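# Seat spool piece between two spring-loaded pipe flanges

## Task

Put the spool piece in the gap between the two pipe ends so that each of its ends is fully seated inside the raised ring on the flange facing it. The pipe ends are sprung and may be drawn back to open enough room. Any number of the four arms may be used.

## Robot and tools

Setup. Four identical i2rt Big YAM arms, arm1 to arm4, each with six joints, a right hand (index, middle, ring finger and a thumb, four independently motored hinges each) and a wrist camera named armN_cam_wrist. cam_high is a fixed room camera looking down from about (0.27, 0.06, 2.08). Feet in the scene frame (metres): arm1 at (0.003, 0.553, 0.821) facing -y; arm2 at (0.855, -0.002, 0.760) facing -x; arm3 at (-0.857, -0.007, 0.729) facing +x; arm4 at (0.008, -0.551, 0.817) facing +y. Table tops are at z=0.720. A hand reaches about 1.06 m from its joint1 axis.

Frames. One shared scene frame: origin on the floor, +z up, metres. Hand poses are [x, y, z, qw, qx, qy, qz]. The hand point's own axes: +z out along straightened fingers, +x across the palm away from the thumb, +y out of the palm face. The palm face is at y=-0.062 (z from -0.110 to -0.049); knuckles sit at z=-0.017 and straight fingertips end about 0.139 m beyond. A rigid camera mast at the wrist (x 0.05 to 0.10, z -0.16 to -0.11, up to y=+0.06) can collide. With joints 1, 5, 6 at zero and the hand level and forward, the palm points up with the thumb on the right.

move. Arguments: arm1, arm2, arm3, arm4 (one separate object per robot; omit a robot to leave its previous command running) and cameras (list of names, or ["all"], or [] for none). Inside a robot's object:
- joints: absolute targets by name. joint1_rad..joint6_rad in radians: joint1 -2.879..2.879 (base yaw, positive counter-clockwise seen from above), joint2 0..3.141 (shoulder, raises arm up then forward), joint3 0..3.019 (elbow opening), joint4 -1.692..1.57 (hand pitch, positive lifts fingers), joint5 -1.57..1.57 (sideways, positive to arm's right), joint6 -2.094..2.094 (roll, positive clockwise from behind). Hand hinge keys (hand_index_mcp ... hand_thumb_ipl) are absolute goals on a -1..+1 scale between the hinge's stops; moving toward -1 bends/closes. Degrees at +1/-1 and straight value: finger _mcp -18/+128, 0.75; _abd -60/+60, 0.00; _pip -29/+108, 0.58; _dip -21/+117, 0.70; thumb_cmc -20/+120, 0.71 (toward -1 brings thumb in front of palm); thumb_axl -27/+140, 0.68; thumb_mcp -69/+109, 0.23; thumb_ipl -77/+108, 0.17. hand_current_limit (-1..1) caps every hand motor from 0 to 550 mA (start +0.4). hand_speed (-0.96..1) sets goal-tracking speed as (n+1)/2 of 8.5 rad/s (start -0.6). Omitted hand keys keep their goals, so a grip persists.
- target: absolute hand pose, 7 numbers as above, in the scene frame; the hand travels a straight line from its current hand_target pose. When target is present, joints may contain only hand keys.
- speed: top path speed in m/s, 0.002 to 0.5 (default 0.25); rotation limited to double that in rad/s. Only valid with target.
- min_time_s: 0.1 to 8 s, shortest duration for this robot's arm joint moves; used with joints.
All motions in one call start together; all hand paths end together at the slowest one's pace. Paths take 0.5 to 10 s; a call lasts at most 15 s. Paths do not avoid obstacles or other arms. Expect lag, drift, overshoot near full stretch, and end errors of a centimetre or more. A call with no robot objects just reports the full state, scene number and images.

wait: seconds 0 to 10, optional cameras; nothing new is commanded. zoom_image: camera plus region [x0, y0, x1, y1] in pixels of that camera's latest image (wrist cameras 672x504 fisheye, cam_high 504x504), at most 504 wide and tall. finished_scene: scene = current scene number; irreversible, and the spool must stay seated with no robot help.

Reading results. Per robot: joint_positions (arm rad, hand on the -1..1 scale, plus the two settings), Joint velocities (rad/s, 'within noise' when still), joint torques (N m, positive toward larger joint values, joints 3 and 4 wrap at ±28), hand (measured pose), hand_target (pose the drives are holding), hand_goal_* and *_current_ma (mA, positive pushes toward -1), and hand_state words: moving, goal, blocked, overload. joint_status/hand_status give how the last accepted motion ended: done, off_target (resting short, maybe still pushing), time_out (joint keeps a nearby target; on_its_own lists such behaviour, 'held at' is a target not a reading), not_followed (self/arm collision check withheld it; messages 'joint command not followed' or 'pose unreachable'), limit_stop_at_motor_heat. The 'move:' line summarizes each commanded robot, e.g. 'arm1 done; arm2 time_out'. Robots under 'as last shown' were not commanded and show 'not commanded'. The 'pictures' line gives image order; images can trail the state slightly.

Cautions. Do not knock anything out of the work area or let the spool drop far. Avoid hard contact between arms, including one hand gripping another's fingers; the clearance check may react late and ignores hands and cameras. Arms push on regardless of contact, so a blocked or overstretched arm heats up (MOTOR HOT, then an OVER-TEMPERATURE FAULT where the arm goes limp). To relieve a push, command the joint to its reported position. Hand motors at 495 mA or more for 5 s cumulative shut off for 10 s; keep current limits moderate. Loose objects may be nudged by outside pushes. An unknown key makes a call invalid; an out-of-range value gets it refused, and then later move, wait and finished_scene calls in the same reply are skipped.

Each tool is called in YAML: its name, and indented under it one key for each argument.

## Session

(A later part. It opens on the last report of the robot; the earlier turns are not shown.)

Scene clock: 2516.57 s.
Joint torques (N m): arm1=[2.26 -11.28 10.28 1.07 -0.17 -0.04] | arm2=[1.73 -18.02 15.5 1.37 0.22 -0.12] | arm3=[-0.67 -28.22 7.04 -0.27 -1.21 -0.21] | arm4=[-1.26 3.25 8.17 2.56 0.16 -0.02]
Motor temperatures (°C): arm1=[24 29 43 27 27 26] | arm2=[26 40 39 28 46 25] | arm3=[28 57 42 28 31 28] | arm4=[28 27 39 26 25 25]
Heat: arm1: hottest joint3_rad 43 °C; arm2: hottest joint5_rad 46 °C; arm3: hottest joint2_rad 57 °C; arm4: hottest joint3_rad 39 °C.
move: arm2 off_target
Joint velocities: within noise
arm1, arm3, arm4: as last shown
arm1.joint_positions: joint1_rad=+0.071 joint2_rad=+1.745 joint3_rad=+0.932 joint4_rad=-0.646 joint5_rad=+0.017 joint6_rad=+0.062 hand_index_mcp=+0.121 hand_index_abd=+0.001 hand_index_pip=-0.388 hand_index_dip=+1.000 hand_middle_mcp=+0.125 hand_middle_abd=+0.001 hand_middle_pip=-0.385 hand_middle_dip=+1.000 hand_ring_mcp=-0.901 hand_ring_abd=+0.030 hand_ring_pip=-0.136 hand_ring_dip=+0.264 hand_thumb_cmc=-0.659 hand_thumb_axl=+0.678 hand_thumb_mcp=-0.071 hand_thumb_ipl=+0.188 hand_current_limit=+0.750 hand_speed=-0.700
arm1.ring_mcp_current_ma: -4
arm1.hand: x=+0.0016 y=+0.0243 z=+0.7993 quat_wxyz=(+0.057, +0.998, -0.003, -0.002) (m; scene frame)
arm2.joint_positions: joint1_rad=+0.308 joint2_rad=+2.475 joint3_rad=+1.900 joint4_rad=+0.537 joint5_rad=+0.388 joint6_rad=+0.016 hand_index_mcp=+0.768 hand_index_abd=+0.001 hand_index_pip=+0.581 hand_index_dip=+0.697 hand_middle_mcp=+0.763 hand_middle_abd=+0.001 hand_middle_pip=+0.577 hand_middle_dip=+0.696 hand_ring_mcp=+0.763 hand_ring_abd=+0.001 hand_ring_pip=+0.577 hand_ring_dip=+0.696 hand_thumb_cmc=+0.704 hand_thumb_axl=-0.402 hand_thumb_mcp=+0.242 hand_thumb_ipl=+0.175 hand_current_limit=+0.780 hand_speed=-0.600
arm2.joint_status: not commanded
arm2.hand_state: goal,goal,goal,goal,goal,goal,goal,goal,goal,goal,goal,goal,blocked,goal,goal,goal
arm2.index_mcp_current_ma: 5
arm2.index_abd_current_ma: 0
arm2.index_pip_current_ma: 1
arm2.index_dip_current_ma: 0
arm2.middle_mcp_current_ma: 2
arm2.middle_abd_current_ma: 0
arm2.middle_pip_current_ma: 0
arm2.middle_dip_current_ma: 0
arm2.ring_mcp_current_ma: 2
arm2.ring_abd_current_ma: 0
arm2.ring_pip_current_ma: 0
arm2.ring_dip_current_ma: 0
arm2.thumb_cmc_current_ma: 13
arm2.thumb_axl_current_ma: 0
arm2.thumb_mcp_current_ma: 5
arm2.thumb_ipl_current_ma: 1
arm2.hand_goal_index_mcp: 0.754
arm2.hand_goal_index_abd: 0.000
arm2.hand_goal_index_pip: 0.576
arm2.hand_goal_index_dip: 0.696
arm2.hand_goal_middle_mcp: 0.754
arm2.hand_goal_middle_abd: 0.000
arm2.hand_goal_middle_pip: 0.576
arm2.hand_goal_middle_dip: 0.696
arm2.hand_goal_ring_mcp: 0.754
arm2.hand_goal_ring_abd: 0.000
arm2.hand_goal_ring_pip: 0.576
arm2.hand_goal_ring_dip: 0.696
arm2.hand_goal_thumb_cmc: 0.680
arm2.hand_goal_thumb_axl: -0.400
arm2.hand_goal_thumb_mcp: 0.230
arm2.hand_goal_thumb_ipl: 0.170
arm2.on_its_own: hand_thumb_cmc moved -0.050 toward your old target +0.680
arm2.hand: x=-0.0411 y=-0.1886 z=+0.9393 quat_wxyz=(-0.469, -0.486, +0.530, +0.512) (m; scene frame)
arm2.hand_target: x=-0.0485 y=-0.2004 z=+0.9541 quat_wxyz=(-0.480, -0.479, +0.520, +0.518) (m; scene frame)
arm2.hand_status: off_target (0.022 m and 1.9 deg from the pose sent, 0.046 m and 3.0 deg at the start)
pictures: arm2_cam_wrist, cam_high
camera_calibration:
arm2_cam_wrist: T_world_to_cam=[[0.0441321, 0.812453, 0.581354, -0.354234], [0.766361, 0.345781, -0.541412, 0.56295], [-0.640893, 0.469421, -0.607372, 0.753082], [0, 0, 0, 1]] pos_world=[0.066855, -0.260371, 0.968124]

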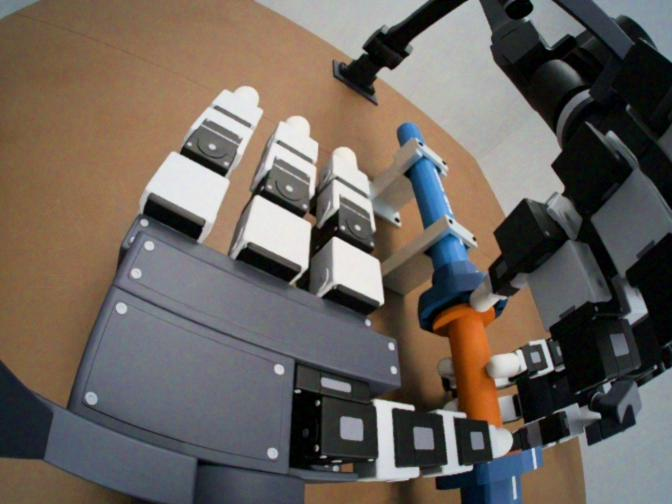

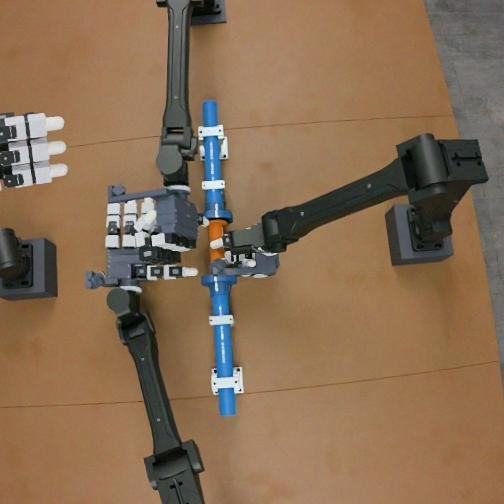

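wait:
  seconds: 0.1
  cameras: ["arm1_cam_wrist","arm2_cam_wrist","arm3_cam_wrist"]

zoom_image:
  camera: "arm1_cam_wrist"
  region: [500, 120, 672, 360]

zoom_image:
  camera: "arm2_cam_wrist"
  region: [410, 280, 510, 360]

zoom_image:
  camera: "arm3_cam_wrist"
  region: [430, 330, 580, 504]

Scene clock: 2533.40 s.
Joint torques (N m): arm1=[2.26 -11.28 10.28 1.09 -0.17 -0.04] | arm2=[1.67 -17.96 15.54 1.37 0.24 -0.11] | arm3=[-0.62 -28.16 7.13 -0.31 -1.23 -0.22] | arm4=[-1.2 3.25 8.18 2.58 0.23 -0.05]
Motor temperatures (°C): arm1=[24 29 42 27 27 26] | arm2=[26 42 39 28 45 25] | arm3=[28 58 42 28 31 28] | arm4=[28 27 39 26 25 25]
Heat: arm1: hottest joint3_rad 42 °C; arm2: hottest joint5_rad 45 °C; arm3: hottest joint2_rad 58 °C; arm4: hottest joint3_rad 39 °C.
Joint velocities: within noise
arm1.joint_positions: joint1_rad=+0.071 joint2_rad=+1.745 joint3_rad=+0.932 joint4_rad=-0.646 joint5_rad=+0.017 joint6_rad=+0.062 hand_index_mcp=+0.121 hand_index_abd=+0.001 hand_index_pip=-0.388 hand_index_dip=+1.000 hand_middle_mcp=+0.125 hand_middle_abd=+0.001 hand_middle_pip=-0.385 hand_middle_dip=+1.000 hand_ring_mcp=-0.901 hand_ring_abd=+0.030 hand_ring_pip=-0.136 hand_ring_dip=+0.264 hand_thumb_cmc=-0.659 hand_thumb_axl=+0.678 hand_thumb_mcp=-0.071 hand_thumb_ipl=+0.188 hand_current_limit=+0.750 hand_speed=-0.700
arm1.joint_status: not commanded
arm1.hand_state: blocked,goal,blocked,goal,blocked,goal,blocked,goal,goal,blocked,goal,goal,goal,goal,blocked,goal
arm1.index_mcp_current_ma: 315
arm1.index_abd_current_ma: 2
arm1.index_pip_current_ma: 161
arm1.index_dip_current_ma: 0
arm1.middle_mcp_current_ma: 332
arm1.middle_abd_current_ma: 2
arm1.middle_pip_current_ma: 175
arm1.middle_dip_current_ma: 0
arm1.ring_mcp_current_ma: -4
arm1.ring_abd_current_ma: 95
arm1.ring_pip_current_ma: 46
arm1.ring_dip_current_ma: 13
arm1.thumb_cmc_current_ma: 2
arm1.thumb_axl_current_ma: 0
arm1.thumb_mcp_current_ma: 381
arm1.thumb_ipl_current_ma: 97
arm1.hand_goal_index_mcp: 0.050
arm1.hand_goal_index_abd: 0.000
arm1.hand_goal_index_pip: -0.430
arm1.hand_goal_index_dip: 1.000
arm1.hand_goal_middle_mcp: 0.050
arm1.hand_goal_middle_abd: 0.000
arm1.hand_goal_middle_pip: -0.430
arm1.hand_goal_middle_dip: 1.000
arm1.hand_goal_ring_mcp: -0.900
arm1.hand_goal_ring_abd: 0.000
arm1.hand_goal_ring_pip: -0.150
arm1.hand_goal_ring_dip: 0.260
arm1.hand_goal_thumb_cmc: -0.660
arm1.hand_goal_thumb_axl: 0.678
arm1.hand_goal_thumb_mcp: -0.140
arm1.hand_goal_thumb_ipl: 0.168
arm1.hand: x=+0.0016 y=+0.0243 z=+0.7993 quat_wxyz=(+0.057, +0.998, -0.003, -0.002) (m; scene frame)
arm1.hand_target: x=+0.0096 y=-0.0052 z=+0.8234 quat_wxyz=(+0.088, +0.996, +0.003, +0.002) (m; scene frame)
arm1.hand_status: not commanded
arm2.joint_positions: joint1_rad=+0.308 joint2_rad=+2.475 joint3_rad=+1.900 joint4_rad=+0.537 joint5_rad=+0.388 joint6_rad=+0.016 hand_index_mcp=+0.768 hand_index_abd=+0.001 hand_index_pip=+0.581 hand_index_dip=+0.697 hand_middle_mcp=+0.763 hand_middle_abd=+0.001 hand_middle_pip=+0.577 hand_middle_dip=+0.696 hand_ring_mcp=+0.763 hand_ring_abd=+0.001 hand_ring_pip=+0.577 hand_ring_dip=+0.696 hand_thumb_cmc=+0.704 hand_thumb_axl=-0.402 hand_thumb_mcp=+0.242 hand_thumb_ipl=+0.175 hand_current_limit=+0.780 hand_speed=-0.600
arm2.joint_status: not commanded
arm2.hand_state: goal,goal,goal,goal,goal,goal,goal,goal,goal,goal,goal,goal,blocked,goal,goal,goal
arm2.index_mcp_current_ma: 5
arm2.index_abd_current_ma: 0
arm2.index_pip_current_ma: 1
arm2.index_dip_current_ma: 0
arm2.middle_mcp_current_ma: 2
arm2.middle_abd_current_ma: 0
arm2.middle_pip_current_ma: 0
arm2.middle_dip_current_ma: 0
arm2.ring_mcp_current_ma: 2
arm2.ring_abd_current_ma: 0
arm2.ring_pip_current_ma: 0
arm2.ring_dip_current_ma: 0
arm2.thumb_cmc_current_ma: 13
arm2.thumb_axl_current_ma: 0
arm2.thumb_mcp_current_ma: 5
arm2.thumb_ipl_current_ma: 1
arm2.hand_goal_index_mcp: 0.754
arm2.hand_goal_index_abd: 0.000
arm2.hand_goal_index_pip: 0.576
arm2.hand_goal_index_dip: 0.696
arm2.hand_goal_middle_mcp: 0.754
arm2.hand_goal_middle_abd: 0.000
arm2.hand_goal_middle_pip: 0.576
arm2.hand_goal_middle_dip: 0.696
arm2.hand_goal_ring_mcp: 0.754
arm2.hand_goal_ring_abd: 0.000
arm2.hand_goal_ring_pip: 0.576
arm2.hand_goal_ring_dip: 0.696
arm2.hand_goal_thumb_cmc: 0.680
arm2.hand_goal_thumb_axl: -0.400
arm2.hand_goal_thumb_mcp: 0.230
arm2.hand_goal_thumb_ipl: 0.170
arm2.hand: x=-0.0412 y=-0.1886 z=+0.9393 quat_wxyz=(-0.469, -0.486, +0.530, +0.512) (m; scene frame)
arm2.hand_target: x=-0.0486 y=-0.2004 z=+0.9540 quat_wxyz=(-0.480, -0.480, +0.521, +0.518) (m; scene frame)
arm2.hand_status: off_target (0.022 m and 2.0 deg from the pose sent, 0.046 m and 3.0 deg at the start)
arm3.joint_positions: joint1_rad=-0.102 joint2_rad=+2.101 joint3_rad=+1.825 joint4_rad=+0.236 joint5_rad=-0.075 joint6_rad=+1.912 hand_index_mcp=-0.418 hand_index_abd=+0.000 hand_index_pip=-0.678 hand_index_dip=-0.098 hand_middle_mcp=-0.420 hand_middle_abd=+0.000 hand_middle_pip=-0.678 hand_middle_dip=-0.098 hand_ring_mcp=-0.418 hand_ring_abd=+0.000 hand_ring_pip=-0.679 hand_ring_dip=-0.098 hand_thumb_cmc=+0.691 hand_thumb_axl=-0.438 hand_thumb_mcp=+0.264 hand_thumb_ipl=+0.182 hand_current_limit=+0.780 hand_speed=-0.300
arm3.joint_status: not commanded
arm3.hand_state: goal,goal,goal,goal,goal,goal,goal,goal,goal,goal,goal,goal,blocked,goal,goal,goal
arm3.index_mcp_current_ma: 4
arm3.index_abd_current_ma: 0
arm3.index_pip_current_ma: 3
arm3.index_dip_current_ma: 4
arm3.middle_mcp_current_ma: 0
arm3.middle_abd_current_ma: 0
arm3.middle_pip_current_ma: 2
arm3.middle_dip_current_ma: 4
arm3.ring_mcp_current_ma: 4
arm3.ring_abd_current_ma: 0
arm3.ring_pip_current_ma: 2
arm3.ring_dip_current_ma: 4
arm3.thumb_cmc_current_ma: -63
arm3.thumb_axl_current_ma: -61
arm3.thumb_mcp_current_ma: 10
arm3.thumb_ipl_current_ma: 4
arm3.hand_goal_index_mcp: -0.420
arm3.hand_goal_index_abd: 0.000
arm3.hand_goal_index_pip: -0.680
arm3.hand_goal_index_dip: -0.100
arm3.hand_goal_middle_mcp: -0.420
arm3.hand_goal_middle_abd: 0.000
arm3.hand_goal_middle_pip: -0.680
arm3.hand_goal_middle_dip: -0.100
arm3.hand_goal_ring_mcp: -0.420
arm3.hand_goal_ring_abd: 0.000
arm3.hand_goal_ring_pip: -0.680
arm3.hand_goal_ring_dip: -0.100
arm3.hand_goal_thumb_cmc: 0.714
arm3.hand_goal_thumb_axl: -0.420
arm3.hand_goal_thumb_mcp: 0.260
arm3.hand_goal_thumb_ipl: 0.180
arm3.hand: x=+0.0231 y=-0.1606 z=+0.9826 quat_wxyz=(-0.108, +0.710, -0.135, +0.682) (m; scene frame)
arm3.hand_target: x=-0.0005 y=-0.1702 z=+1.0116 quat_wxyz=(-0.111, +0.718, -0.135, +0.674) (m; scene frame)
arm3.hand_status: not commanded
arm4.joint_positions: joint1_rad=+0.260 joint2_rad=+0.524 joint3_rad=+1.368 joint4_rad=-1.198 joint5_rad=+0.064 joint6_rad=+1.102 hand_index_mcp=+0.755 hand_index_abd=+0.001 hand_index_pip=+0.577 hand_index_dip=+0.696 hand_middle_mcp=+0.755 hand_middle_abd=+0.001 hand_middle_pip=+0.577 hand_middle_dip=+0.696 hand_ring_mcp=+0.756 hand_ring_abd=+0.001 hand_ring_pip=+0.577 hand_ring_dip=+0.696 hand_thumb_cmc=+0.715 hand_thumb_axl=+0.677 hand_thumb_mcp=+0.226 hand_thumb_ipl=+0.168 hand_current_limit=+0.400 hand_speed=-0.600
arm4.joint_status: not commanded
arm4.hand_state: goal,goal,goal,goal,goal,goal,goal,goal,goal,goal,goal,goal,goal,goal,goal,goal
arm4.index_mcp_current_ma: 0
arm4.index_abd_current_ma: 0
arm4.index_pip_current_ma: 0
arm4.index_dip_current_ma: 0
arm4.middle_mcp_current_ma: 0
arm4.middle_abd_current_ma: 0
arm4.middle_pip_current_ma: 0
arm4.middle_dip_current_ma: 0
arm4.ring_mcp_current_ma: 0
arm4.ring_abd_current_ma: 0
arm4.ring_pip_current_ma: 0
arm4.ring_dip_current_ma: 0
arm4.thumb_cmc_current_ma: 0
arm4.thumb_axl_current_ma: 0
arm4.thumb_mcp_current_ma: 0
arm4.thumb_ipl_current_ma: 0
arm4.hand_goal_index_mcp: 0.754
arm4.hand_goal_index_abd: 0.000
arm4.hand_goal_index_pip: 0.576
arm4.hand_goal_index_dip: 0.696
arm4.hand_goal_middle_mcp: 0.754
arm4.hand_goal_middle_abd: 0.000
arm4.hand_goal_middle_pip: 0.576
arm4.hand_goal_middle_dip: 0.696
arm4.hand_goal_ring_mcp: 0.754
arm4.hand_goal_ring_abd: 0.000
arm4.hand_goal_ring_pip: 0.576
arm4.hand_goal_ring_dip: 0.696
arm4.hand_goal_thumb_cmc: 0.714
arm4.hand_goal_thumb_axl: 0.678
arm4.hand_goal_thumb_mcp: 0.226
arm4.hand_goal_thumb_ipl: 0.168
arm4.hand: x=+0.0360 y=-0.3143 z=+1.4136 quat_wxyz=(-0.335, +0.346, +0.746, +0.459) (m; scene frame)
arm4.hand_target: x=+0.0370 y=-0.3183 z=+1.4262 quat_wxyz=(-0.342, +0.343, +0.739, +0.469) (m; scene frame)
arm4.hand_status: not commanded
wait: 0.10 s; at rest from the start
pictures: arm1_cam_wrist, arm2_cam_wrist, arm3_cam_wrist
camera_calibration:
arm1_cam_wrist: T_world_to_cam=[[-0.77664, -0.629052, 0.0335287, 0.0238954], [-0.434702, 0.573693, 0.694198, -0.62087], [-0.455922, 0.524567, -0.719003, 0.6857], [0, 0, 0, 1]] pos_world=[0.0612899, 0.011525, 0.923226]
arm2_cam_wrist: T_world_to_cam=[[0.0438644, 0.812411, 0.581433, -0.354357], [0.766592, 0.345833, -0.541051, 0.562729], [-0.640635, 0.469455, -0.607618, 0.753308], [0, 0, 0, 1]] pos_world=[0.0667555, -0.260371, 0.968224]
arm3_cam_wrist: T_world_to_cam=[[-0.113644, -0.330918, -0.936792, 0.896619], [-0.685349, 0.708754, -0.167223, 0.250092], [0.719292, 0.623026, -0.30734, 0.511735], [0, 0, 0, 1]] pos_world=[-0.0947909, -0.19937, 1.03904]

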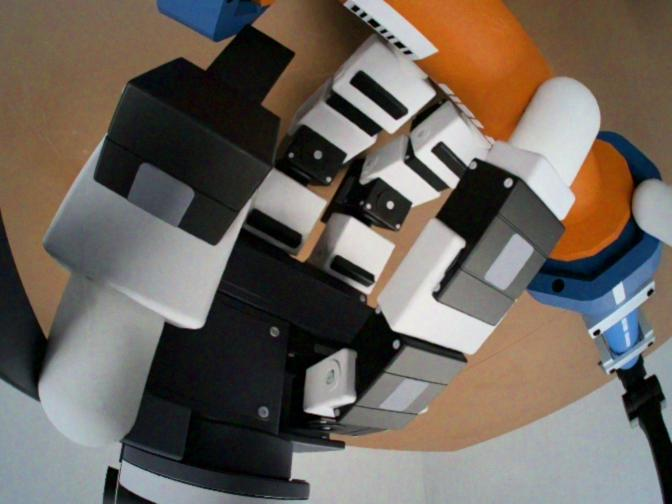

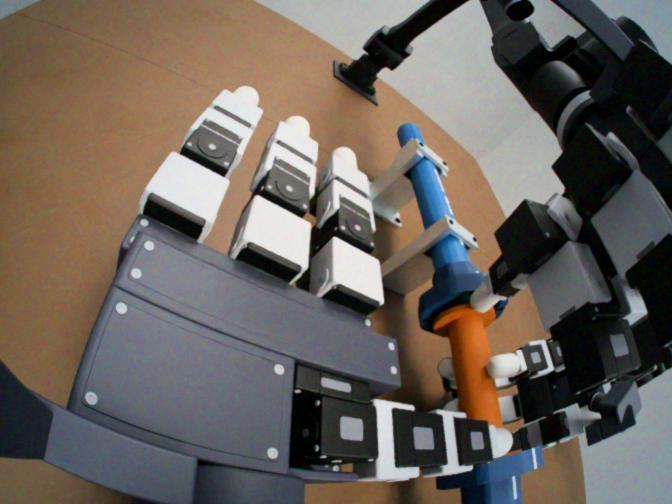

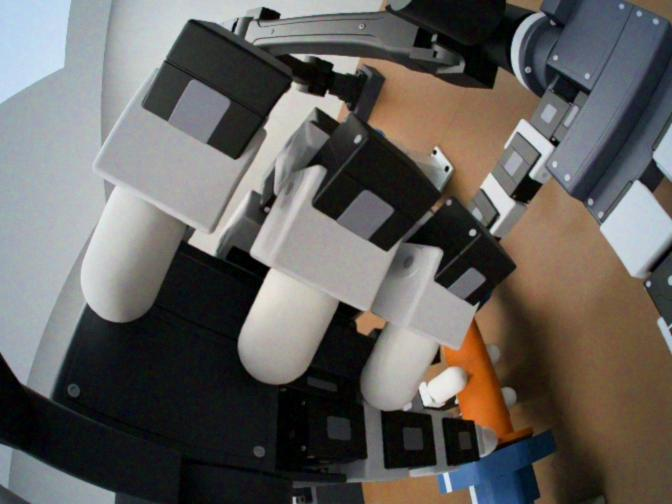

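Scaled by 2.100 from the camera's 672x504 image, which has a finer 960x720 frame.

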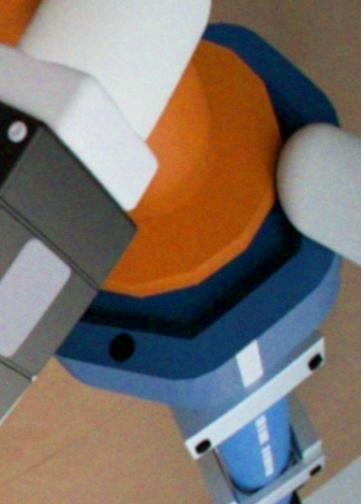

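Scaled by 5.040 from the camera's 672x504 image, which has a finer 960x720 frame.

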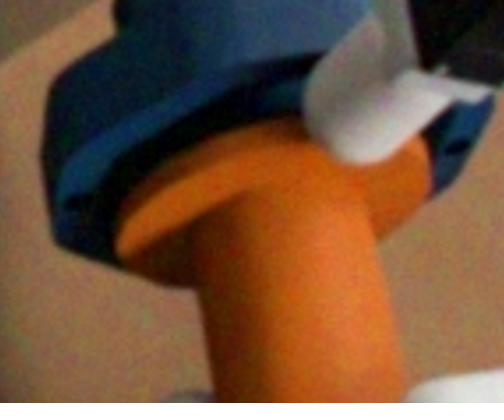

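Scaled by 2.897 from the camera's 672x504 image, which has a finer 960x720 frame.

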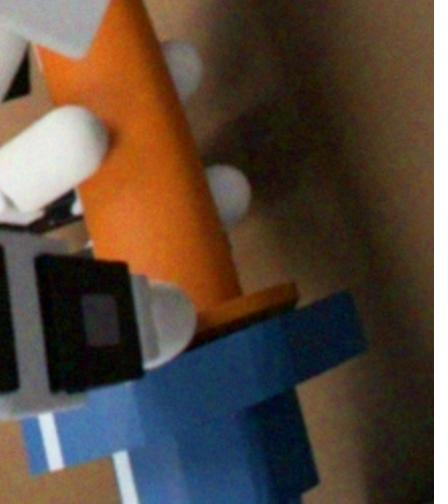

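move:
  arm1: {"target":[0.0095,-0.0060,0.8270,0.0874,0.99615,0.0035,-0.0010],"speed":0.03}
  cameras: ["cam_high","arm2_cam_wrist","arm1_cam_wrist"]

zoom_image:
  camera: "cam_high"
  region: [200, 205, 246, 235]

zoom_image:
  camera: "arm1_cam_wrist"
  region: [500, 120, 672, 360]

zoom_image:
  camera: "arm2_cam_wrist"
  region: [410, 280, 510, 360]

Scene clock: 2579.97 s.
Joint torques (N m): arm1=[2.43 -12.1 10.24 0.9 -0.04 -0.02] | arm2=[1.9 -17.61 15.49 1.48 0.23 -0.14] | arm3=[-0.5 -28.28 7.05 -0.32 -1.24 -0.21] | arm4=[-0.67 3.14 8.27 2.58 0.22 -0.07]
Motor temperatures (°C): arm1=[24 29 42 27 27 26] | arm2=[26 42 39 28 41 25] | arm3=[28 58 42 28 31 28] | arm4=[28 27 39 26 25 25]
Heat: arm1: hottest joint3_rad 42 °C; arm2: hottest joint2_rad 42 °C; arm3: hottest joint2_rad 58 °C; arm4: hottest joint3_rad 39 °C.
move: arm1 off_target
Joint velocities: within noise
arm1.joint_positions: joint1_rad=+0.071 joint2_rad=+1.745 joint3_rad=+0.933 joint4_rad=-0.654 joint5_rad=+0.021 joint6_rad=+0.062 hand_index_mcp=+0.121 hand_index_abd=+0.001 hand_index_pip=-0.388 hand_index_dip=+1.000 hand_middle_mcp=+0.125 hand_middle_abd=+0.001 hand_middle_pip=-0.385 hand_middle_dip=+1.000 hand_ring_mcp=-0.901 hand_ring_abd=+0.030 hand_ring_pip=-0.136 hand_ring_dip=+0.264 hand_thumb_cmc=-0.658 hand_thumb_axl=+0.678 hand_thumb_mcp=-0.071 hand_thumb_ipl=+0.188 hand_current_limit=+0.750 hand_speed=-0.700
arm1.joint_status: not commanded
arm1.hand_state: blocked,goal,blocked,goal,blocked,goal,blocked,goal,goal,blocked,goal,goal,goal,goal,blocked,goal
arm1.index_mcp_current_ma: 315
arm1.index_abd_current_ma: 2
arm1.index_pip_current_ma: 161
arm1.index_dip_current_ma: 0
arm1.middle_mcp_current_ma: 332
arm1.middle_abd_current_ma: 2
arm1.middle_pip_current_ma: 175
arm1.middle_dip_current_ma: 0
arm1.ring_mcp_current_ma: -4
arm1.ring_abd_current_ma: 95
arm1.ring_pip_current_ma: 46
arm1.ring_dip_current_ma: 13
arm1.thumb_cmc_current_ma: 4
arm1.thumb_axl_current_ma: 0
arm1.thumb_mcp_current_ma: 381
arm1.thumb_ipl_current_ma: 97
arm1.hand_goal_index_mcp: 0.050
arm1.hand_goal_index_abd: 0.000
arm1.hand_goal_index_pip: -0.430
arm1.hand_goal_index_dip: 1.000
arm1.hand_goal_middle_mcp: 0.050
arm1.hand_goal_middle_abd: 0.000
arm1.hand_goal_middle_pip: -0.430
arm1.hand_goal_middle_dip: 1.000
arm1.hand_goal_ring_mcp: -0.900
arm1.hand_goal_ring_abd: 0.000
arm1.hand_goal_ring_pip: -0.150
arm1.hand_goal_ring_dip: 0.260
arm1.hand_goal_thumb_cmc: -0.660
arm1.hand_goal_thumb_axl: 0.678
arm1.hand_goal_thumb_mcp: -0.140
arm1.hand_goal_thumb_ipl: 0.168
arm1.hand: x=+0.0008 y=+0.0254 z=+0.7991 quat_wxyz=(+0.054, +0.999, -0.003, -0.004) (m; scene frame)
arm1.hand_target: x=+0.0094 y=-0.0041 z=+0.8280 quat_wxyz=(+0.088, +0.996, +0.003, -0.001) (m; scene frame)
arm1.hand_status: off_target (0.043 m and 3.9 deg from the pose sent, 0.042 m and 3.6 deg at the start)
arm2, arm3, arm4: as last shown
pictures: arm1_cam_wrist, arm2_cam_wrist, cam_high
camera_calibration:
arm1_cam_wrist: T_world_to_cam=[[-0.776991, -0.628649, 0.0329489, 0.0245647], [-0.431461, 0.569924, 0.699306, -0.625648], [-0.458397, 0.529138, -0.714063, 0.6805], [0, 0, 0, 1]] pos_world=[0.0610832, 0.0119355, 0.92263]
arm2_cam_wrist: T_world_to_cam=[[0.0438644, 0.812411, 0.581433, -0.354357], [0.766592, 0.345833, -0.541051, 0.562729], [-0.640635, 0.469455, -0.607618, 0.753308], [0, 0, 0, 1]] pos_world=[0.0667555, -0.260371, 0.968224]

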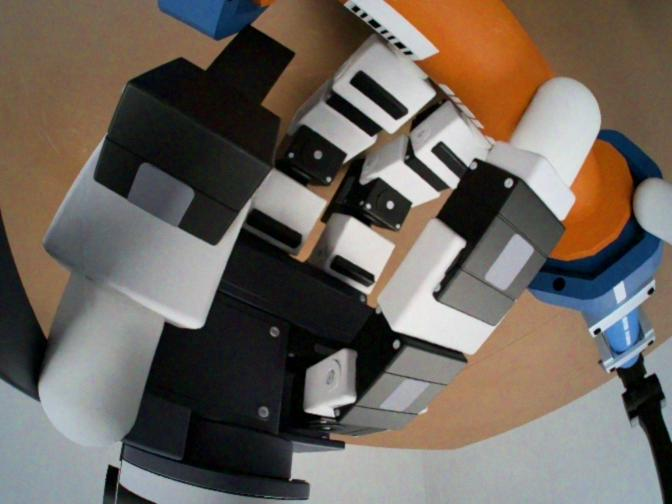

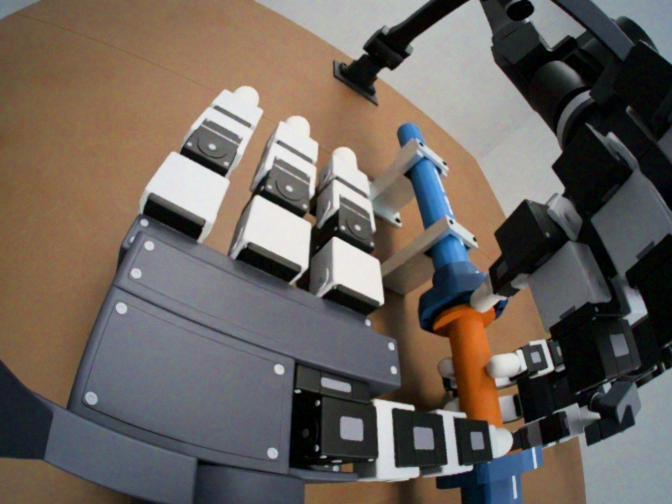

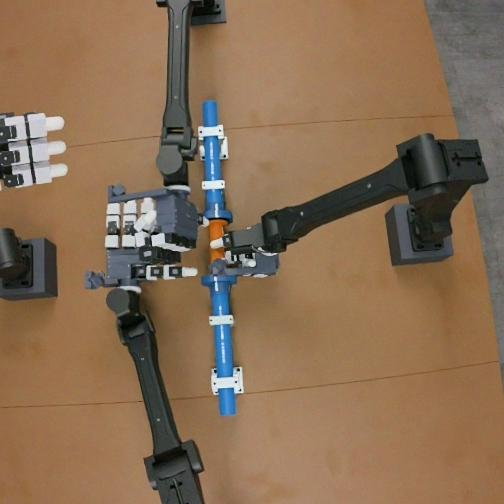

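Scaled by 10.957 from the camera's 504x504 image, which has a finer 720x720 frame.

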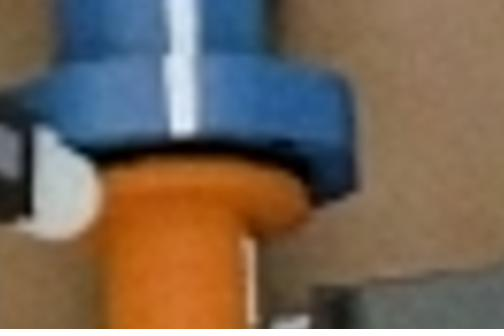

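Scaled by 2.100 from the camera's 672x504 image, which has a finer 960x720 frame.

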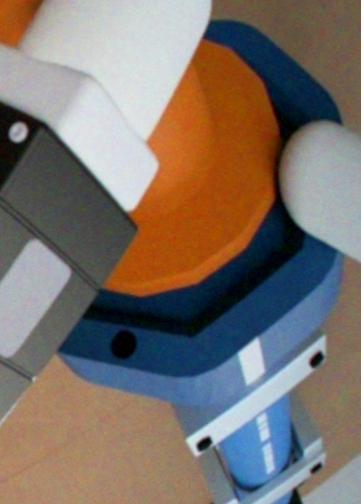

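Scaled by 5.040 from the camera's 672x504 image, which has a finer 960x720 frame.

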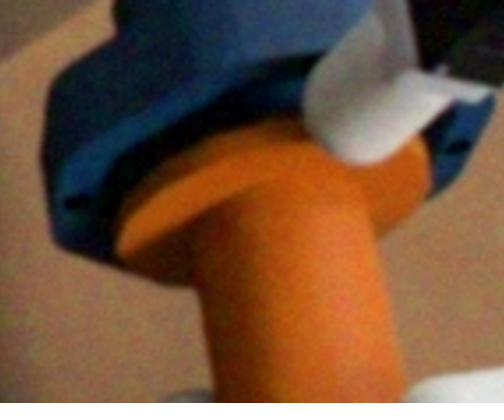

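move:
  arm1: {"target":[0.0100,-0.0090,0.8300,0.0874,0.99615,0.0035,-0.0010],"speed":0.03}
  cameras: ["cam_high","arm2_cam_wrist","arm1_cam_wrist"]

zoom_image:
  camera: "cam_high"
  region: [200, 205, 246, 235]

zoom_image:
  camera: "arm1_cam_wrist"
  region: [500, 120, 672, 360]

zoom_image:
  camera: "arm2_cam_wrist"
  region: [410, 280, 510, 360]

Scene clock: 2635.40 s.
Joint torques (N m): arm1=[2.55 -12.1 10.52 0.94 -0.06 -0.01] | arm2=[1.38 -18.14 15.46 1.35 0.21 -0.11] | arm3=[-0.62 -28.4 7.1 -0.38 -1.24 -0.2] | arm4=[-0.62 3.08 8.46 2.8 0.2 -0.1]
Motor temperatures (°C): arm1=[24 29 44 27 27 26] | arm2=[26 42 40 28 38 25] | arm3=[28 58 42 28 31 28] | arm4=[28 27 39 26 25 25]
Heat: arm1: hottest joint3_rad 44 °C; arm2: hottest joint2_rad 42 °C; arm3: hottest joint2_rad 58 °C; arm4: hottest joint3_rad 39 °C.
move: arm1 off_target
Joint velocities: within noise
arm1.joint_positions: joint1_rad=+0.071 joint2_rad=+1.745 joint3_rad=+0.940 joint4_rad=-0.666 joint5_rad=+0.022 joint6_rad=+0.063 hand_index_mcp=+0.121 hand_index_abd=+0.001 hand_index_pip=-0.388 hand_index_dip=+1.000 hand_middle_mcp=+0.125 hand_middle_abd=+0.001 hand_middle_pip=-0.385 hand_middle_dip=+1.000 hand_ring_mcp=-0.901 hand_ring_abd=+0.030 hand_ring_pip=-0.136 hand_ring_dip=+0.264 hand_thumb_cmc=-0.659 hand_thumb_axl=+0.678 hand_thumb_mcp=-0.071 hand_thumb_ipl=+0.188 hand_current_limit=+0.750 hand_speed=-0.700
arm1.joint_status: not commanded
arm1.hand_state: blocked,goal,blocked,goal,blocked,goal,blocked,goal,goal,blocked,goal,goal,goal,goal,blocked,goal
arm1.index_mcp_current_ma: 315
arm1.index_abd_current_ma: 2
arm1.index_pip_current_ma: 161
arm1.index_dip_current_ma: 0
arm1.middle_mcp_current_ma: 332
arm1.middle_abd_current_ma: 2
arm1.middle_pip_current_ma: 175
arm1.middle_dip_current_ma: 0
arm1.ring_mcp_current_ma: -4
arm1.ring_abd_current_ma: 95
arm1.ring_pip_current_ma: 46
arm1.ring_dip_current_ma: 13
arm1.thumb_cmc_current_ma: 3
arm1.thumb_axl_current_ma: 0
arm1.thumb_mcp_current_ma: 381
arm1.thumb_ipl_current_ma: 97
arm1.hand_goal_index_mcp: 0.050
arm1.hand_goal_index_abd: 0.000
arm1.hand_goal_index_pip: -0.430
arm1.hand_goal_index_dip: 1.000
arm1.hand_goal_middle_mcp: 0.050
arm1.hand_goal_middle_abd: 0.000
arm1.hand_goal_middle_pip: -0.430
arm1.hand_goal_middle_dip: 1.000
arm1.hand_goal_ring_mcp: -0.900
arm1.hand_goal_ring_abd: 0.000
arm1.hand_goal_ring_pip: -0.150
arm1.hand_goal_ring_dip: 0.260
arm1.hand_goal_thumb_cmc: -0.660
arm1.hand_goal_thumb_axl: 0.678
arm1.hand_goal_thumb_mcp: -0.140
arm1.hand_goal_thumb_ipl: 0.168
arm1.hand: x=+0.0008 y=+0.0249 z=+0.8003 quat_wxyz=(+0.051, +0.999, -0.003, -0.004) (m; scene frame)
arm1.hand_target: x=+0.0100 y=-0.0067 z=+0.8311 quat_wxyz=(+0.087, +0.996, +0.003, -0.001) (m; scene frame)
arm1.hand_status: off_target (0.046 m and 4.3 deg from the pose sent, 0.047 m and 3.9 deg at the start)
arm2, arm3, arm4: as last shown
pictures: arm1_cam_wrist, arm2_cam_wrist, cam_high
camera_calibration:
arm1_cam_wrist: T_world_to_cam=[[-0.777212, -0.628529, 0.0298886, 0.0265554], [-0.430769, 0.566093, 0.702835, -0.628942], [-0.458671, 0.533376, -0.710725, 0.678856], [0, 0, 0, 1]] pos_world=[0.0610819, 0.0106451, 0.923728]
arm2_cam_wrist: T_world_to_cam=[[0.0438644, 0.812411, 0.581433, -0.354357], [0.766592, 0.345833, -0.541051, 0.562729], [-0.640635, 0.469455, -0.607618, 0.753308], [0, 0, 0, 1]] pos_world=[0.0667555, -0.260371, 0.968224]

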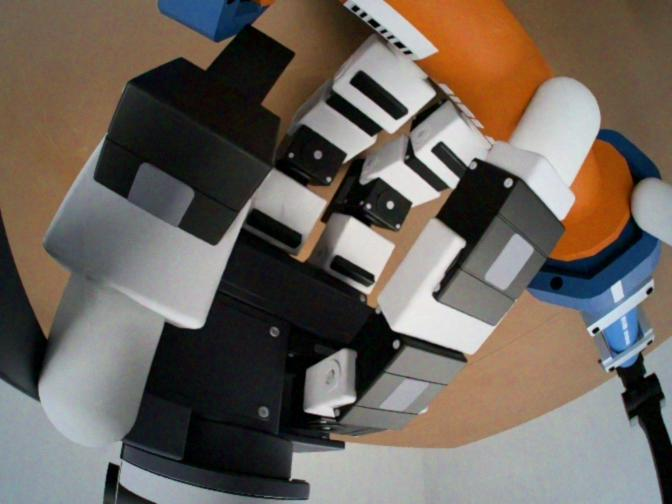

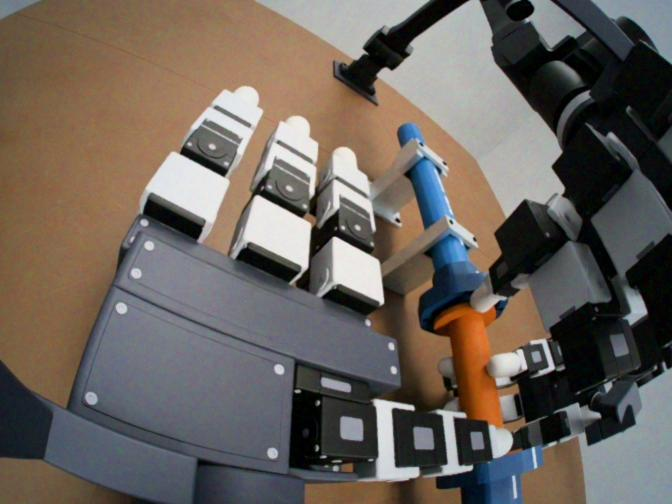

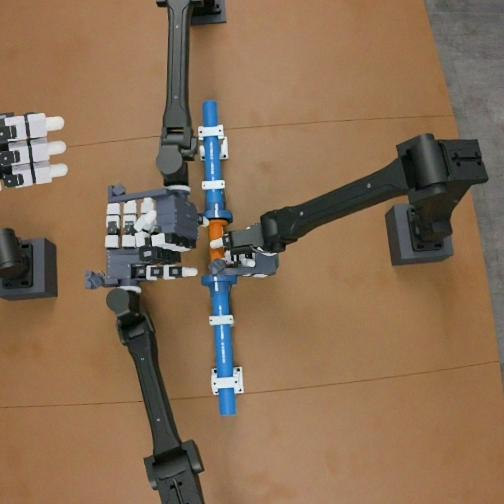

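Scaled by 10.957 from the camera's 504x504 image, which has a finer 720x720 frame.

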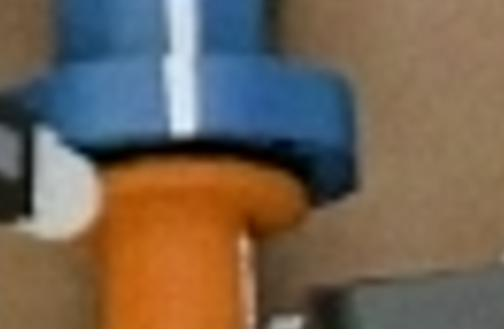

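Scaled by 2.100 from the camera's 672x504 image, which has a finer 960x720 frame.

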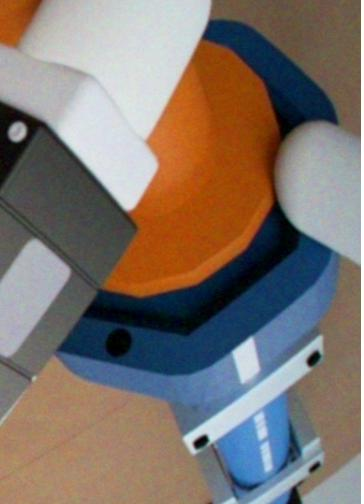

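Scaled by 5.040 from the camera's 672x504 image, which has a finer 960x720 frame.

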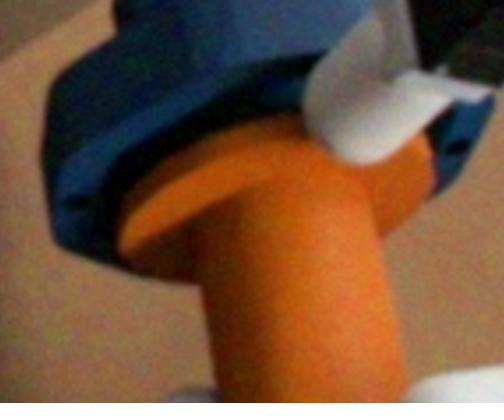

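move:
  arm1: {"target":[0.0100,-0.0100,0.8340,0.0874,0.99615,0.0035,-0.0010],"speed":0.03}
  cameras: ["cam_high","arm2_cam_wrist","arm1_cam_wrist"]

zoom_image:
  camera: "cam_high"
  region: [200, 205, 246, 235]

zoom_image:
  camera: "arm1_cam_wrist"
  region: [560, 120, 672, 300]

zoom_image:
  camera: "arm2_cam_wrist"
  region: [410, 280, 510, 360]

Scene clock: 2648.07 s.
Joint torques (N m): arm1=[2.55 -12.57 10.58 0.94 -0.08 -0.02] | arm2=[1.32 -18.02 15.57 1.39 0.24 -0.11] | arm3=[-0.56 -28.16 7.05 -0.38 -1.23 -0.21] | arm4=[-1.38 3.14 8.24 2.56 0.2 -0.07]
Motor temperatures (°C): arm1=[24 30 45 27 27 26] | arm2=[26 42 40 28 38 25] | arm3=[28 58 42 28 31 28] | arm4=[28 27 39 26 25 25]
Heat: arm1: hottest joint3_rad 45 °C; arm2: hottest joint2_rad 42 °C; arm3: hottest joint2_rad 58 °C; arm4: hottest joint3_rad 39 °C.
move: arm1 off_target
Joint velocities: within noise
arm1.joint_positions: joint1_rad=+0.071 joint2_rad=+1.745 joint3_rad=+0.946 joint4_rad=-0.678 joint5_rad=+0.022 joint6_rad=+0.063 hand_index_mcp=+0.121 hand_index_abd=+0.001 hand_index_pip=-0.388 hand_index_dip=+1.000 hand_middle_mcp=+0.125 hand_middle_abd=+0.001 hand_middle_pip=-0.385 hand_middle_dip=+1.000 hand_ring_mcp=-0.901 hand_ring_abd=+0.030 hand_ring_pip=-0.136 hand_ring_dip=+0.264 hand_thumb_cmc=-0.659 hand_thumb_axl=+0.678 hand_thumb_mcp=-0.071 hand_thumb_ipl=+0.188 hand_current_limit=+0.750 hand_speed=-0.700
arm1.joint_status: not commanded
arm1.hand_state: blocked,goal,blocked,goal,blocked,goal,blocked,goal,goal,blocked,goal,goal,goal,goal,blocked,goal
arm1.index_mcp_current_ma: 315
arm1.index_abd_current_ma: 2
arm1.index_pip_current_ma: 161
arm1.index_dip_current_ma: 0
arm1.middle_mcp_current_ma: 332
arm1.middle_abd_current_ma: 2
arm1.middle_pip_current_ma: 175
arm1.middle_dip_current_ma: 0
arm1.ring_mcp_current_ma: -4
arm1.ring_abd_current_ma: 95
arm1.ring_pip_current_ma: 46
arm1.ring_dip_current_ma: 13
arm1.thumb_cmc_current_ma: 3
arm1.thumb_axl_current_ma: 0
arm1.thumb_mcp_current_ma: 381
arm1.thumb_ipl_current_ma: 97
arm1.hand_goal_index_mcp: 0.050
arm1.hand_goal_index_abd: 0.000
arm1.hand_goal_index_pip: -0.430
arm1.hand_goal_index_dip: 1.000
arm1.hand_goal_middle_mcp: 0.050
arm1.hand_goal_middle_abd: 0.000
arm1.hand_goal_middle_pip: -0.430
arm1.hand_goal_middle_dip: 1.000
arm1.hand_goal_ring_mcp: -0.900
arm1.hand_goal_ring_abd: 0.000
arm1.hand_goal_ring_pip: -0.150
arm1.hand_goal_ring_dip: 0.260
arm1.hand_goal_thumb_cmc: -0.660
arm1.hand_goal_thumb_axl: 0.678
arm1.hand_goal_thumb_mcp: -0.140
arm1.hand_goal_thumb_ipl: 0.168
arm1.hand: x=+0.0007 y=+0.0246 z=+0.8012 quat_wxyz=(+0.048, +0.999, -0.003, -0.004) (m; scene frame)
arm1.hand_target: x=+0.0099 y=-0.0077 z=+0.8352 quat_wxyz=(+0.088, +0.996, +0.004, -0.001) (m; scene frame)
arm1.hand_status: off_target (0.049 m and 4.6 deg from the pose sent, 0.049 m and 4.2 deg at the start)
arm2, arm3, arm4: as last shown
pictures: arm1_cam_wrist, arm2_cam_wrist, cam_high
camera_calibration:
arm1_cam_wrist: T_world_to_cam=[[-0.777221, -0.628654, 0.0268798, 0.0287541], [-0.43022, 0.562094, 0.706372, -0.632264], [-0.459172, 0.537443, -0.70733, 0.67675], [0, 0, 0, 1]] pos_world=[0.0610808, 0.00975415, 0.924527]
arm2_cam_wrist: T_world_to_cam=[[0.0438644, 0.812411, 0.581433, -0.354357], [0.766592, 0.345833, -0.541051, 0.562729], [-0.640635, 0.469455, -0.607618, 0.753308], [0, 0, 0, 1]] pos_world=[0.0667555, -0.260371, 0.968224]

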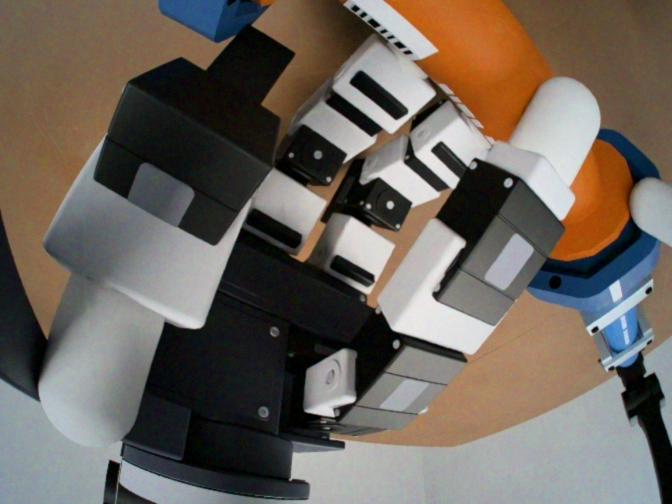

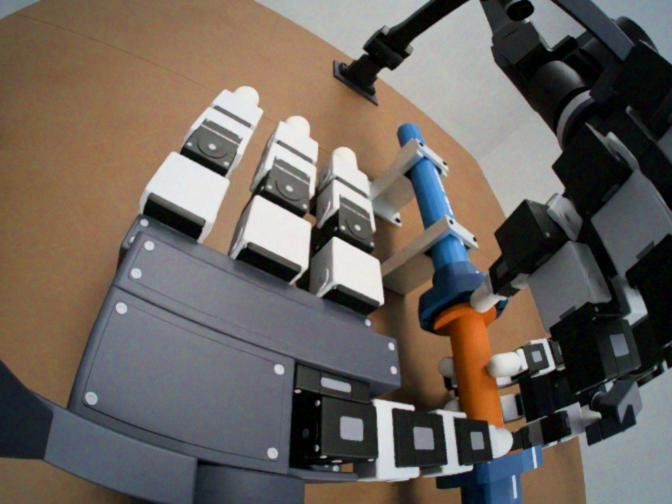

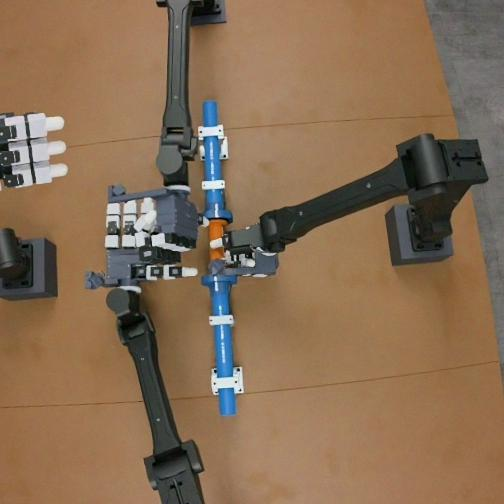

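Scaled by 10.957 from the camera's 504x504 image, which has a finer 720x720 frame.

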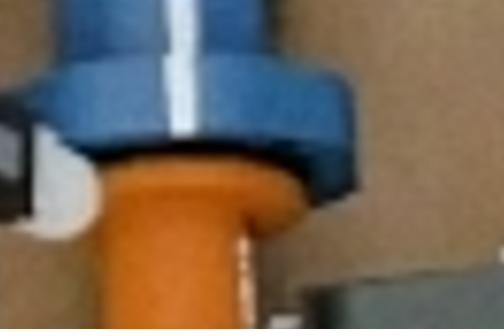

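Scaled by 2.800 from the camera's 672x504 image, which has a finer 960x720 frame.

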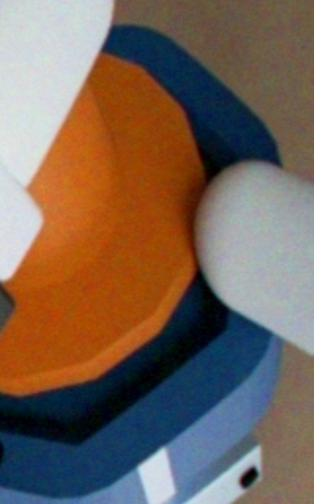

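Scaled by 5.040 from the camera's 672x504 image, which has a finer 960x720 frame.

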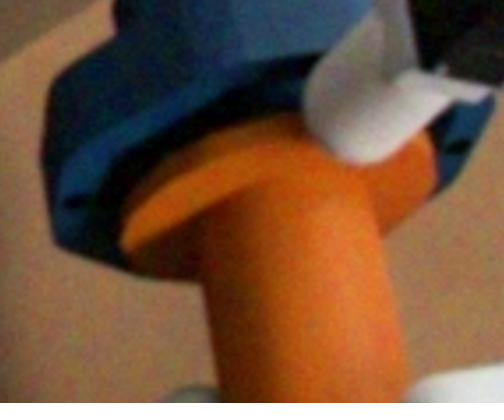

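move:
  arm3: {"target":[0.0110,-0.1702,1.0116,-0.111,0.718,-0.135,0.674],"speed":0.02}
  cameras: ["cam_high"]

zoom_image:
  camera: "cam_high"
  region: [200, 205, 246, 235]

Scene clock: 2671.63 s.
Joint torques (N m): arm1=[2.49 -12.57 10.59 0.94 -0.08 -0.02] | arm2=[1.79 -17.9 15.43 1.43 0.26 -0.14] | arm3=[-0.32 -25.23 10.91 -0.94 -1.21 -0.22] | arm4=[-1.49 3.55 8.14 2.71 0.17 -0.11]
Motor temperatures (°C): arm1=[24 30 46 27 27 26] | arm2=[26 42 40 28 36 25] | arm3=[28 58 42 28 31 28] | arm4=[28 27 39 26 25 25]
Heat: arm1: hottest joint3_rad 46 °C; arm2: hottest joint2_rad 42 °C; arm3: hottest joint2_rad 58 °C; arm4: hottest joint3_rad 39 °C.
move: arm3 off_target
Joint velocities: within noise
arm1, arm2, arm4: as last shown
arm3.joint_positions: joint1_rad=-0.102 joint2_rad=+2.101 joint3_rad=+1.825 joint4_rad=+0.236 joint5_rad=-0.073 joint6_rad=+1.912 hand_index_mcp=-0.418 hand_index_abd=+0.000 hand_index_pip=-0.678 hand_index_dip=-0.098 hand_middle_mcp=-0.420 hand_middle_abd=+0.000 hand_middle_pip=-0.678 hand_middle_dip=-0.098 hand_ring_mcp=-0.418 hand_ring_abd=+0.000 hand_ring_pip=-0.679 hand_ring_dip=-0.098 hand_thumb_cmc=+0.691 hand_thumb_axl=-0.438 hand_thumb_mcp=+0.264 hand_thumb_ipl=+0.182 hand_current_limit=+0.780 hand_speed=-0.300
arm3.joint_status: not commanded
arm3.hand_state: goal,goal,goal,goal,goal,goal,goal,goal,goal,goal,goal,goal,blocked,goal,goal,goal
arm3.index_mcp_current_ma: 4
arm3.index_abd_current_ma: 0
arm3.index_pip_current_ma: 3
arm3.index_dip_current_ma: 4
arm3.middle_mcp_current_ma: 0
arm3.middle_abd_current_ma: 0
arm3.middle_pip_current_ma: 2
arm3.middle_dip_current_ma: 4
arm3.ring_mcp_current_ma: 4
arm3.ring_abd_current_ma: 0
arm3.ring_pip_current_ma: 2
arm3.ring_dip_current_ma: 4
arm3.thumb_cmc_current_ma: -63
arm3.thumb_axl_current_ma: -62
arm3.thumb_mcp_current_ma: 12
arm3.thumb_ipl_current_ma: 5
arm3.hand_goal_index_mcp: -0.420
arm3.hand_goal_index_abd: 0.000
arm3.hand_goal_index_pip: -0.680
arm3.hand_goal_index_dip: -0.100
arm3.hand_goal_middle_mcp: -0.420
arm3.hand_goal_middle_abd: 0.000
arm3.hand_goal_middle_pip: -0.680
arm3.hand_goal_middle_dip: -0.100
arm3.hand_goal_ring_mcp: -0.420
arm3.hand_goal_ring_abd: 0.000
arm3.hand_goal_ring_pip: -0.680
arm3.hand_goal_ring_dip: -0.100
arm3.hand_goal_thumb_cmc: 0.714
arm3.hand_goal_thumb_axl: -0.420
arm3.hand_goal_thumb_mcp: 0.260
arm3.hand_goal_thumb_ipl: 0.180
arm3.hand: x=+0.0229 y=-0.1610 z=+0.9826 quat_wxyz=(-0.108, +0.710, -0.136, +0.682) (m; scene frame)
arm3.hand_target: x=+0.0116 y=-0.1702 z=+1.0111 quat_wxyz=(-0.111, +0.717, -0.135, +0.675) (m; scene frame)
arm3.hand_status: off_target (0.033 m and 1.4 deg from the pose sent, 0.033 m and 1.3 deg at the start)
pictures: cam_high

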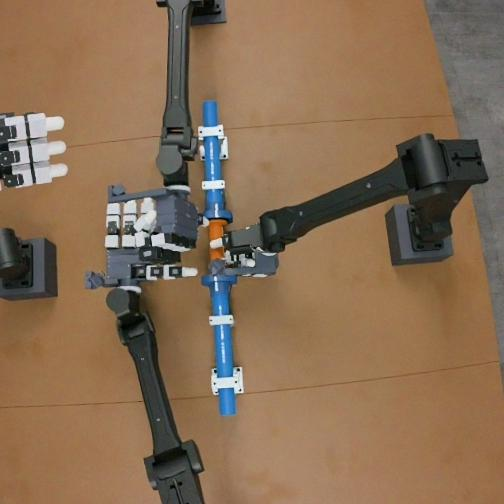

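Scaled by 10.957 from the camera's 504x504 image, which has a finer 720x720 frame.

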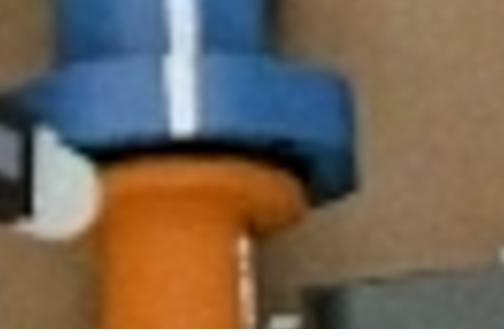

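move:
  arm3: {"target":[0.0200,-0.1702,1.0090,-0.111,0.718,-0.135,0.674],"speed":0.02}
  cameras: ["cam_high"]

zoom_image:
  camera: "cam_high"
  region: [200, 205, 246, 235]

Scene clock: 2676.80 s.
Joint torques (N m): arm1=[2.49 -12.63 10.59 0.92 -0.08 -0.02] | arm2=[1.55 -18.08 15.46 1.46 0.22 -0.13] | arm3=[-0.09 -23.94 12.4 -0.64 -1.19 -0.22] | arm4=[-0.91 2.9 8.27 2.78 0.19 -0.08]
Motor temperatures (°C): arm1=[24 30 46 27 27 26] | arm2=[26 42 40 28 36 25] | arm3=[28 58 42 28 31 28] | arm4=[28 27 39 26 25 25]
Heat: arm1: hottest joint3_rad 46 °C; arm2: hottest joint2_rad 42 °C; arm3: hottest joint2_rad 58 °C; arm4: hottest joint3_rad 39 °C.
move: arm3 off_target
Joint velocities: within noise
arm1, arm2, arm4: as last shown
arm1.hand_target: x=+0.0099 y=-0.0077 z=+0.8352 quat_wxyz=(+0.088, +0.996, +0.003, -0.001) (m; scene frame)
arm3.joint_positions: joint1_rad=-0.102 joint2_rad=+2.106 joint3_rad=+1.838 joint4_rad=+0.220 joint5_rad=-0.072 joint6_rad=+1.912 hand_index_mcp=-0.418 hand_index_abd=+0.000 hand_index_pip=-0.678 hand_index_dip=-0.098 hand_middle_mcp=-0.420 hand_middle_abd=+0.000 hand_middle_pip=-0.678 hand_middle_dip=-0.098 hand_ring_mcp=-0.418 hand_ring_abd=+0.000 hand_ring_pip=-0.679 hand_ring_dip=-0.098 hand_thumb_cmc=+0.691 hand_thumb_axl=-0.439 hand_thumb_mcp=+0.265 hand_thumb_ipl=+0.182 hand_current_limit=+0.780 hand_speed=-0.300
arm3.joint_status: not commanded
arm3.hand_state: goal,goal,goal,goal,goal,goal,goal,goal,goal,goal,goal,goal,blocked,goal,goal,goal
arm3.index_mcp_current_ma: 4
arm3.index_abd_current_ma: 0
arm3.index_pip_current_ma: 3
arm3.index_dip_current_ma: 4
arm3.middle_mcp_current_ma: 0
arm3.middle_abd_current_ma: 0
arm3.middle_pip_current_ma: 2
arm3.middle_dip_current_ma: 4
arm3.ring_mcp_current_ma: 4
arm3.ring_abd_current_ma: 0
arm3.ring_pip_current_ma: 2
arm3.ring_dip_current_ma: 4
arm3.thumb_cmc_current_ma: -63
arm3.thumb_axl_current_ma: -62
arm3.thumb_mcp_current_ma: 12
arm3.thumb_ipl_current_ma: 5
arm3.hand_goal_index_mcp: -0.420
arm3.hand_goal_index_abd: 0.000
arm3.hand_goal_index_pip: -0.680
arm3.hand_goal_index_dip: -0.100
arm3.hand_goal_middle_mcp: -0.420
arm3.hand_goal_middle_abd: 0.000
arm3.hand_goal_middle_pip: -0.680
arm3.hand_goal_middle_dip: -0.100
arm3.hand_goal_ring_mcp: -0.420
arm3.hand_goal_ring_abd: 0.000
arm3.hand_goal_ring_pip: -0.680
arm3.hand_goal_ring_dip: -0.100
arm3.hand_goal_thumb_cmc: 0.714
arm3.hand_goal_thumb_axl: -0.420
arm3.hand_goal_thumb_mcp: 0.260
arm3.hand_goal_thumb_ipl: 0.180
arm3.hand: x=+0.0246 y=-0.1613 z=+0.9823 quat_wxyz=(-0.107, +0.713, -0.137, +0.679) (m; scene frame)
arm3.hand_target: x=+0.0196 y=-0.1701 z=+1.0090 quat_wxyz=(-0.111, +0.717, -0.135, +0.675) (m; scene frame)
arm3.hand_status: off_target (0.029 m and 1.0 deg from the pose sent, 0.028 m and 1.4 deg at the start)
pictures: cam_high

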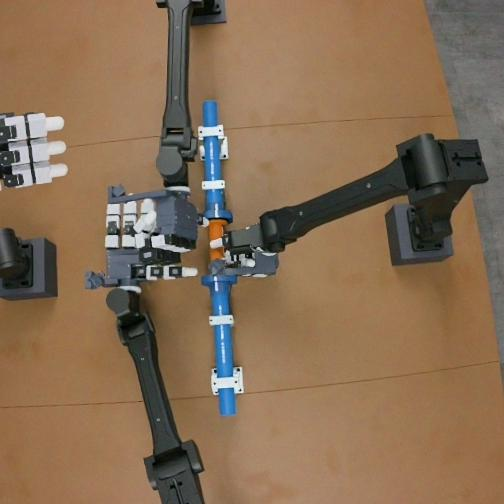

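Scaled by 10.957 from the camera's 504x504 image, which has a finer 720x720 frame.

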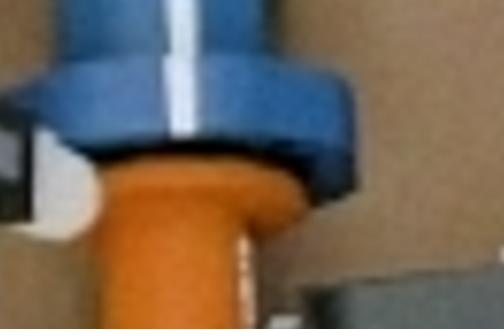

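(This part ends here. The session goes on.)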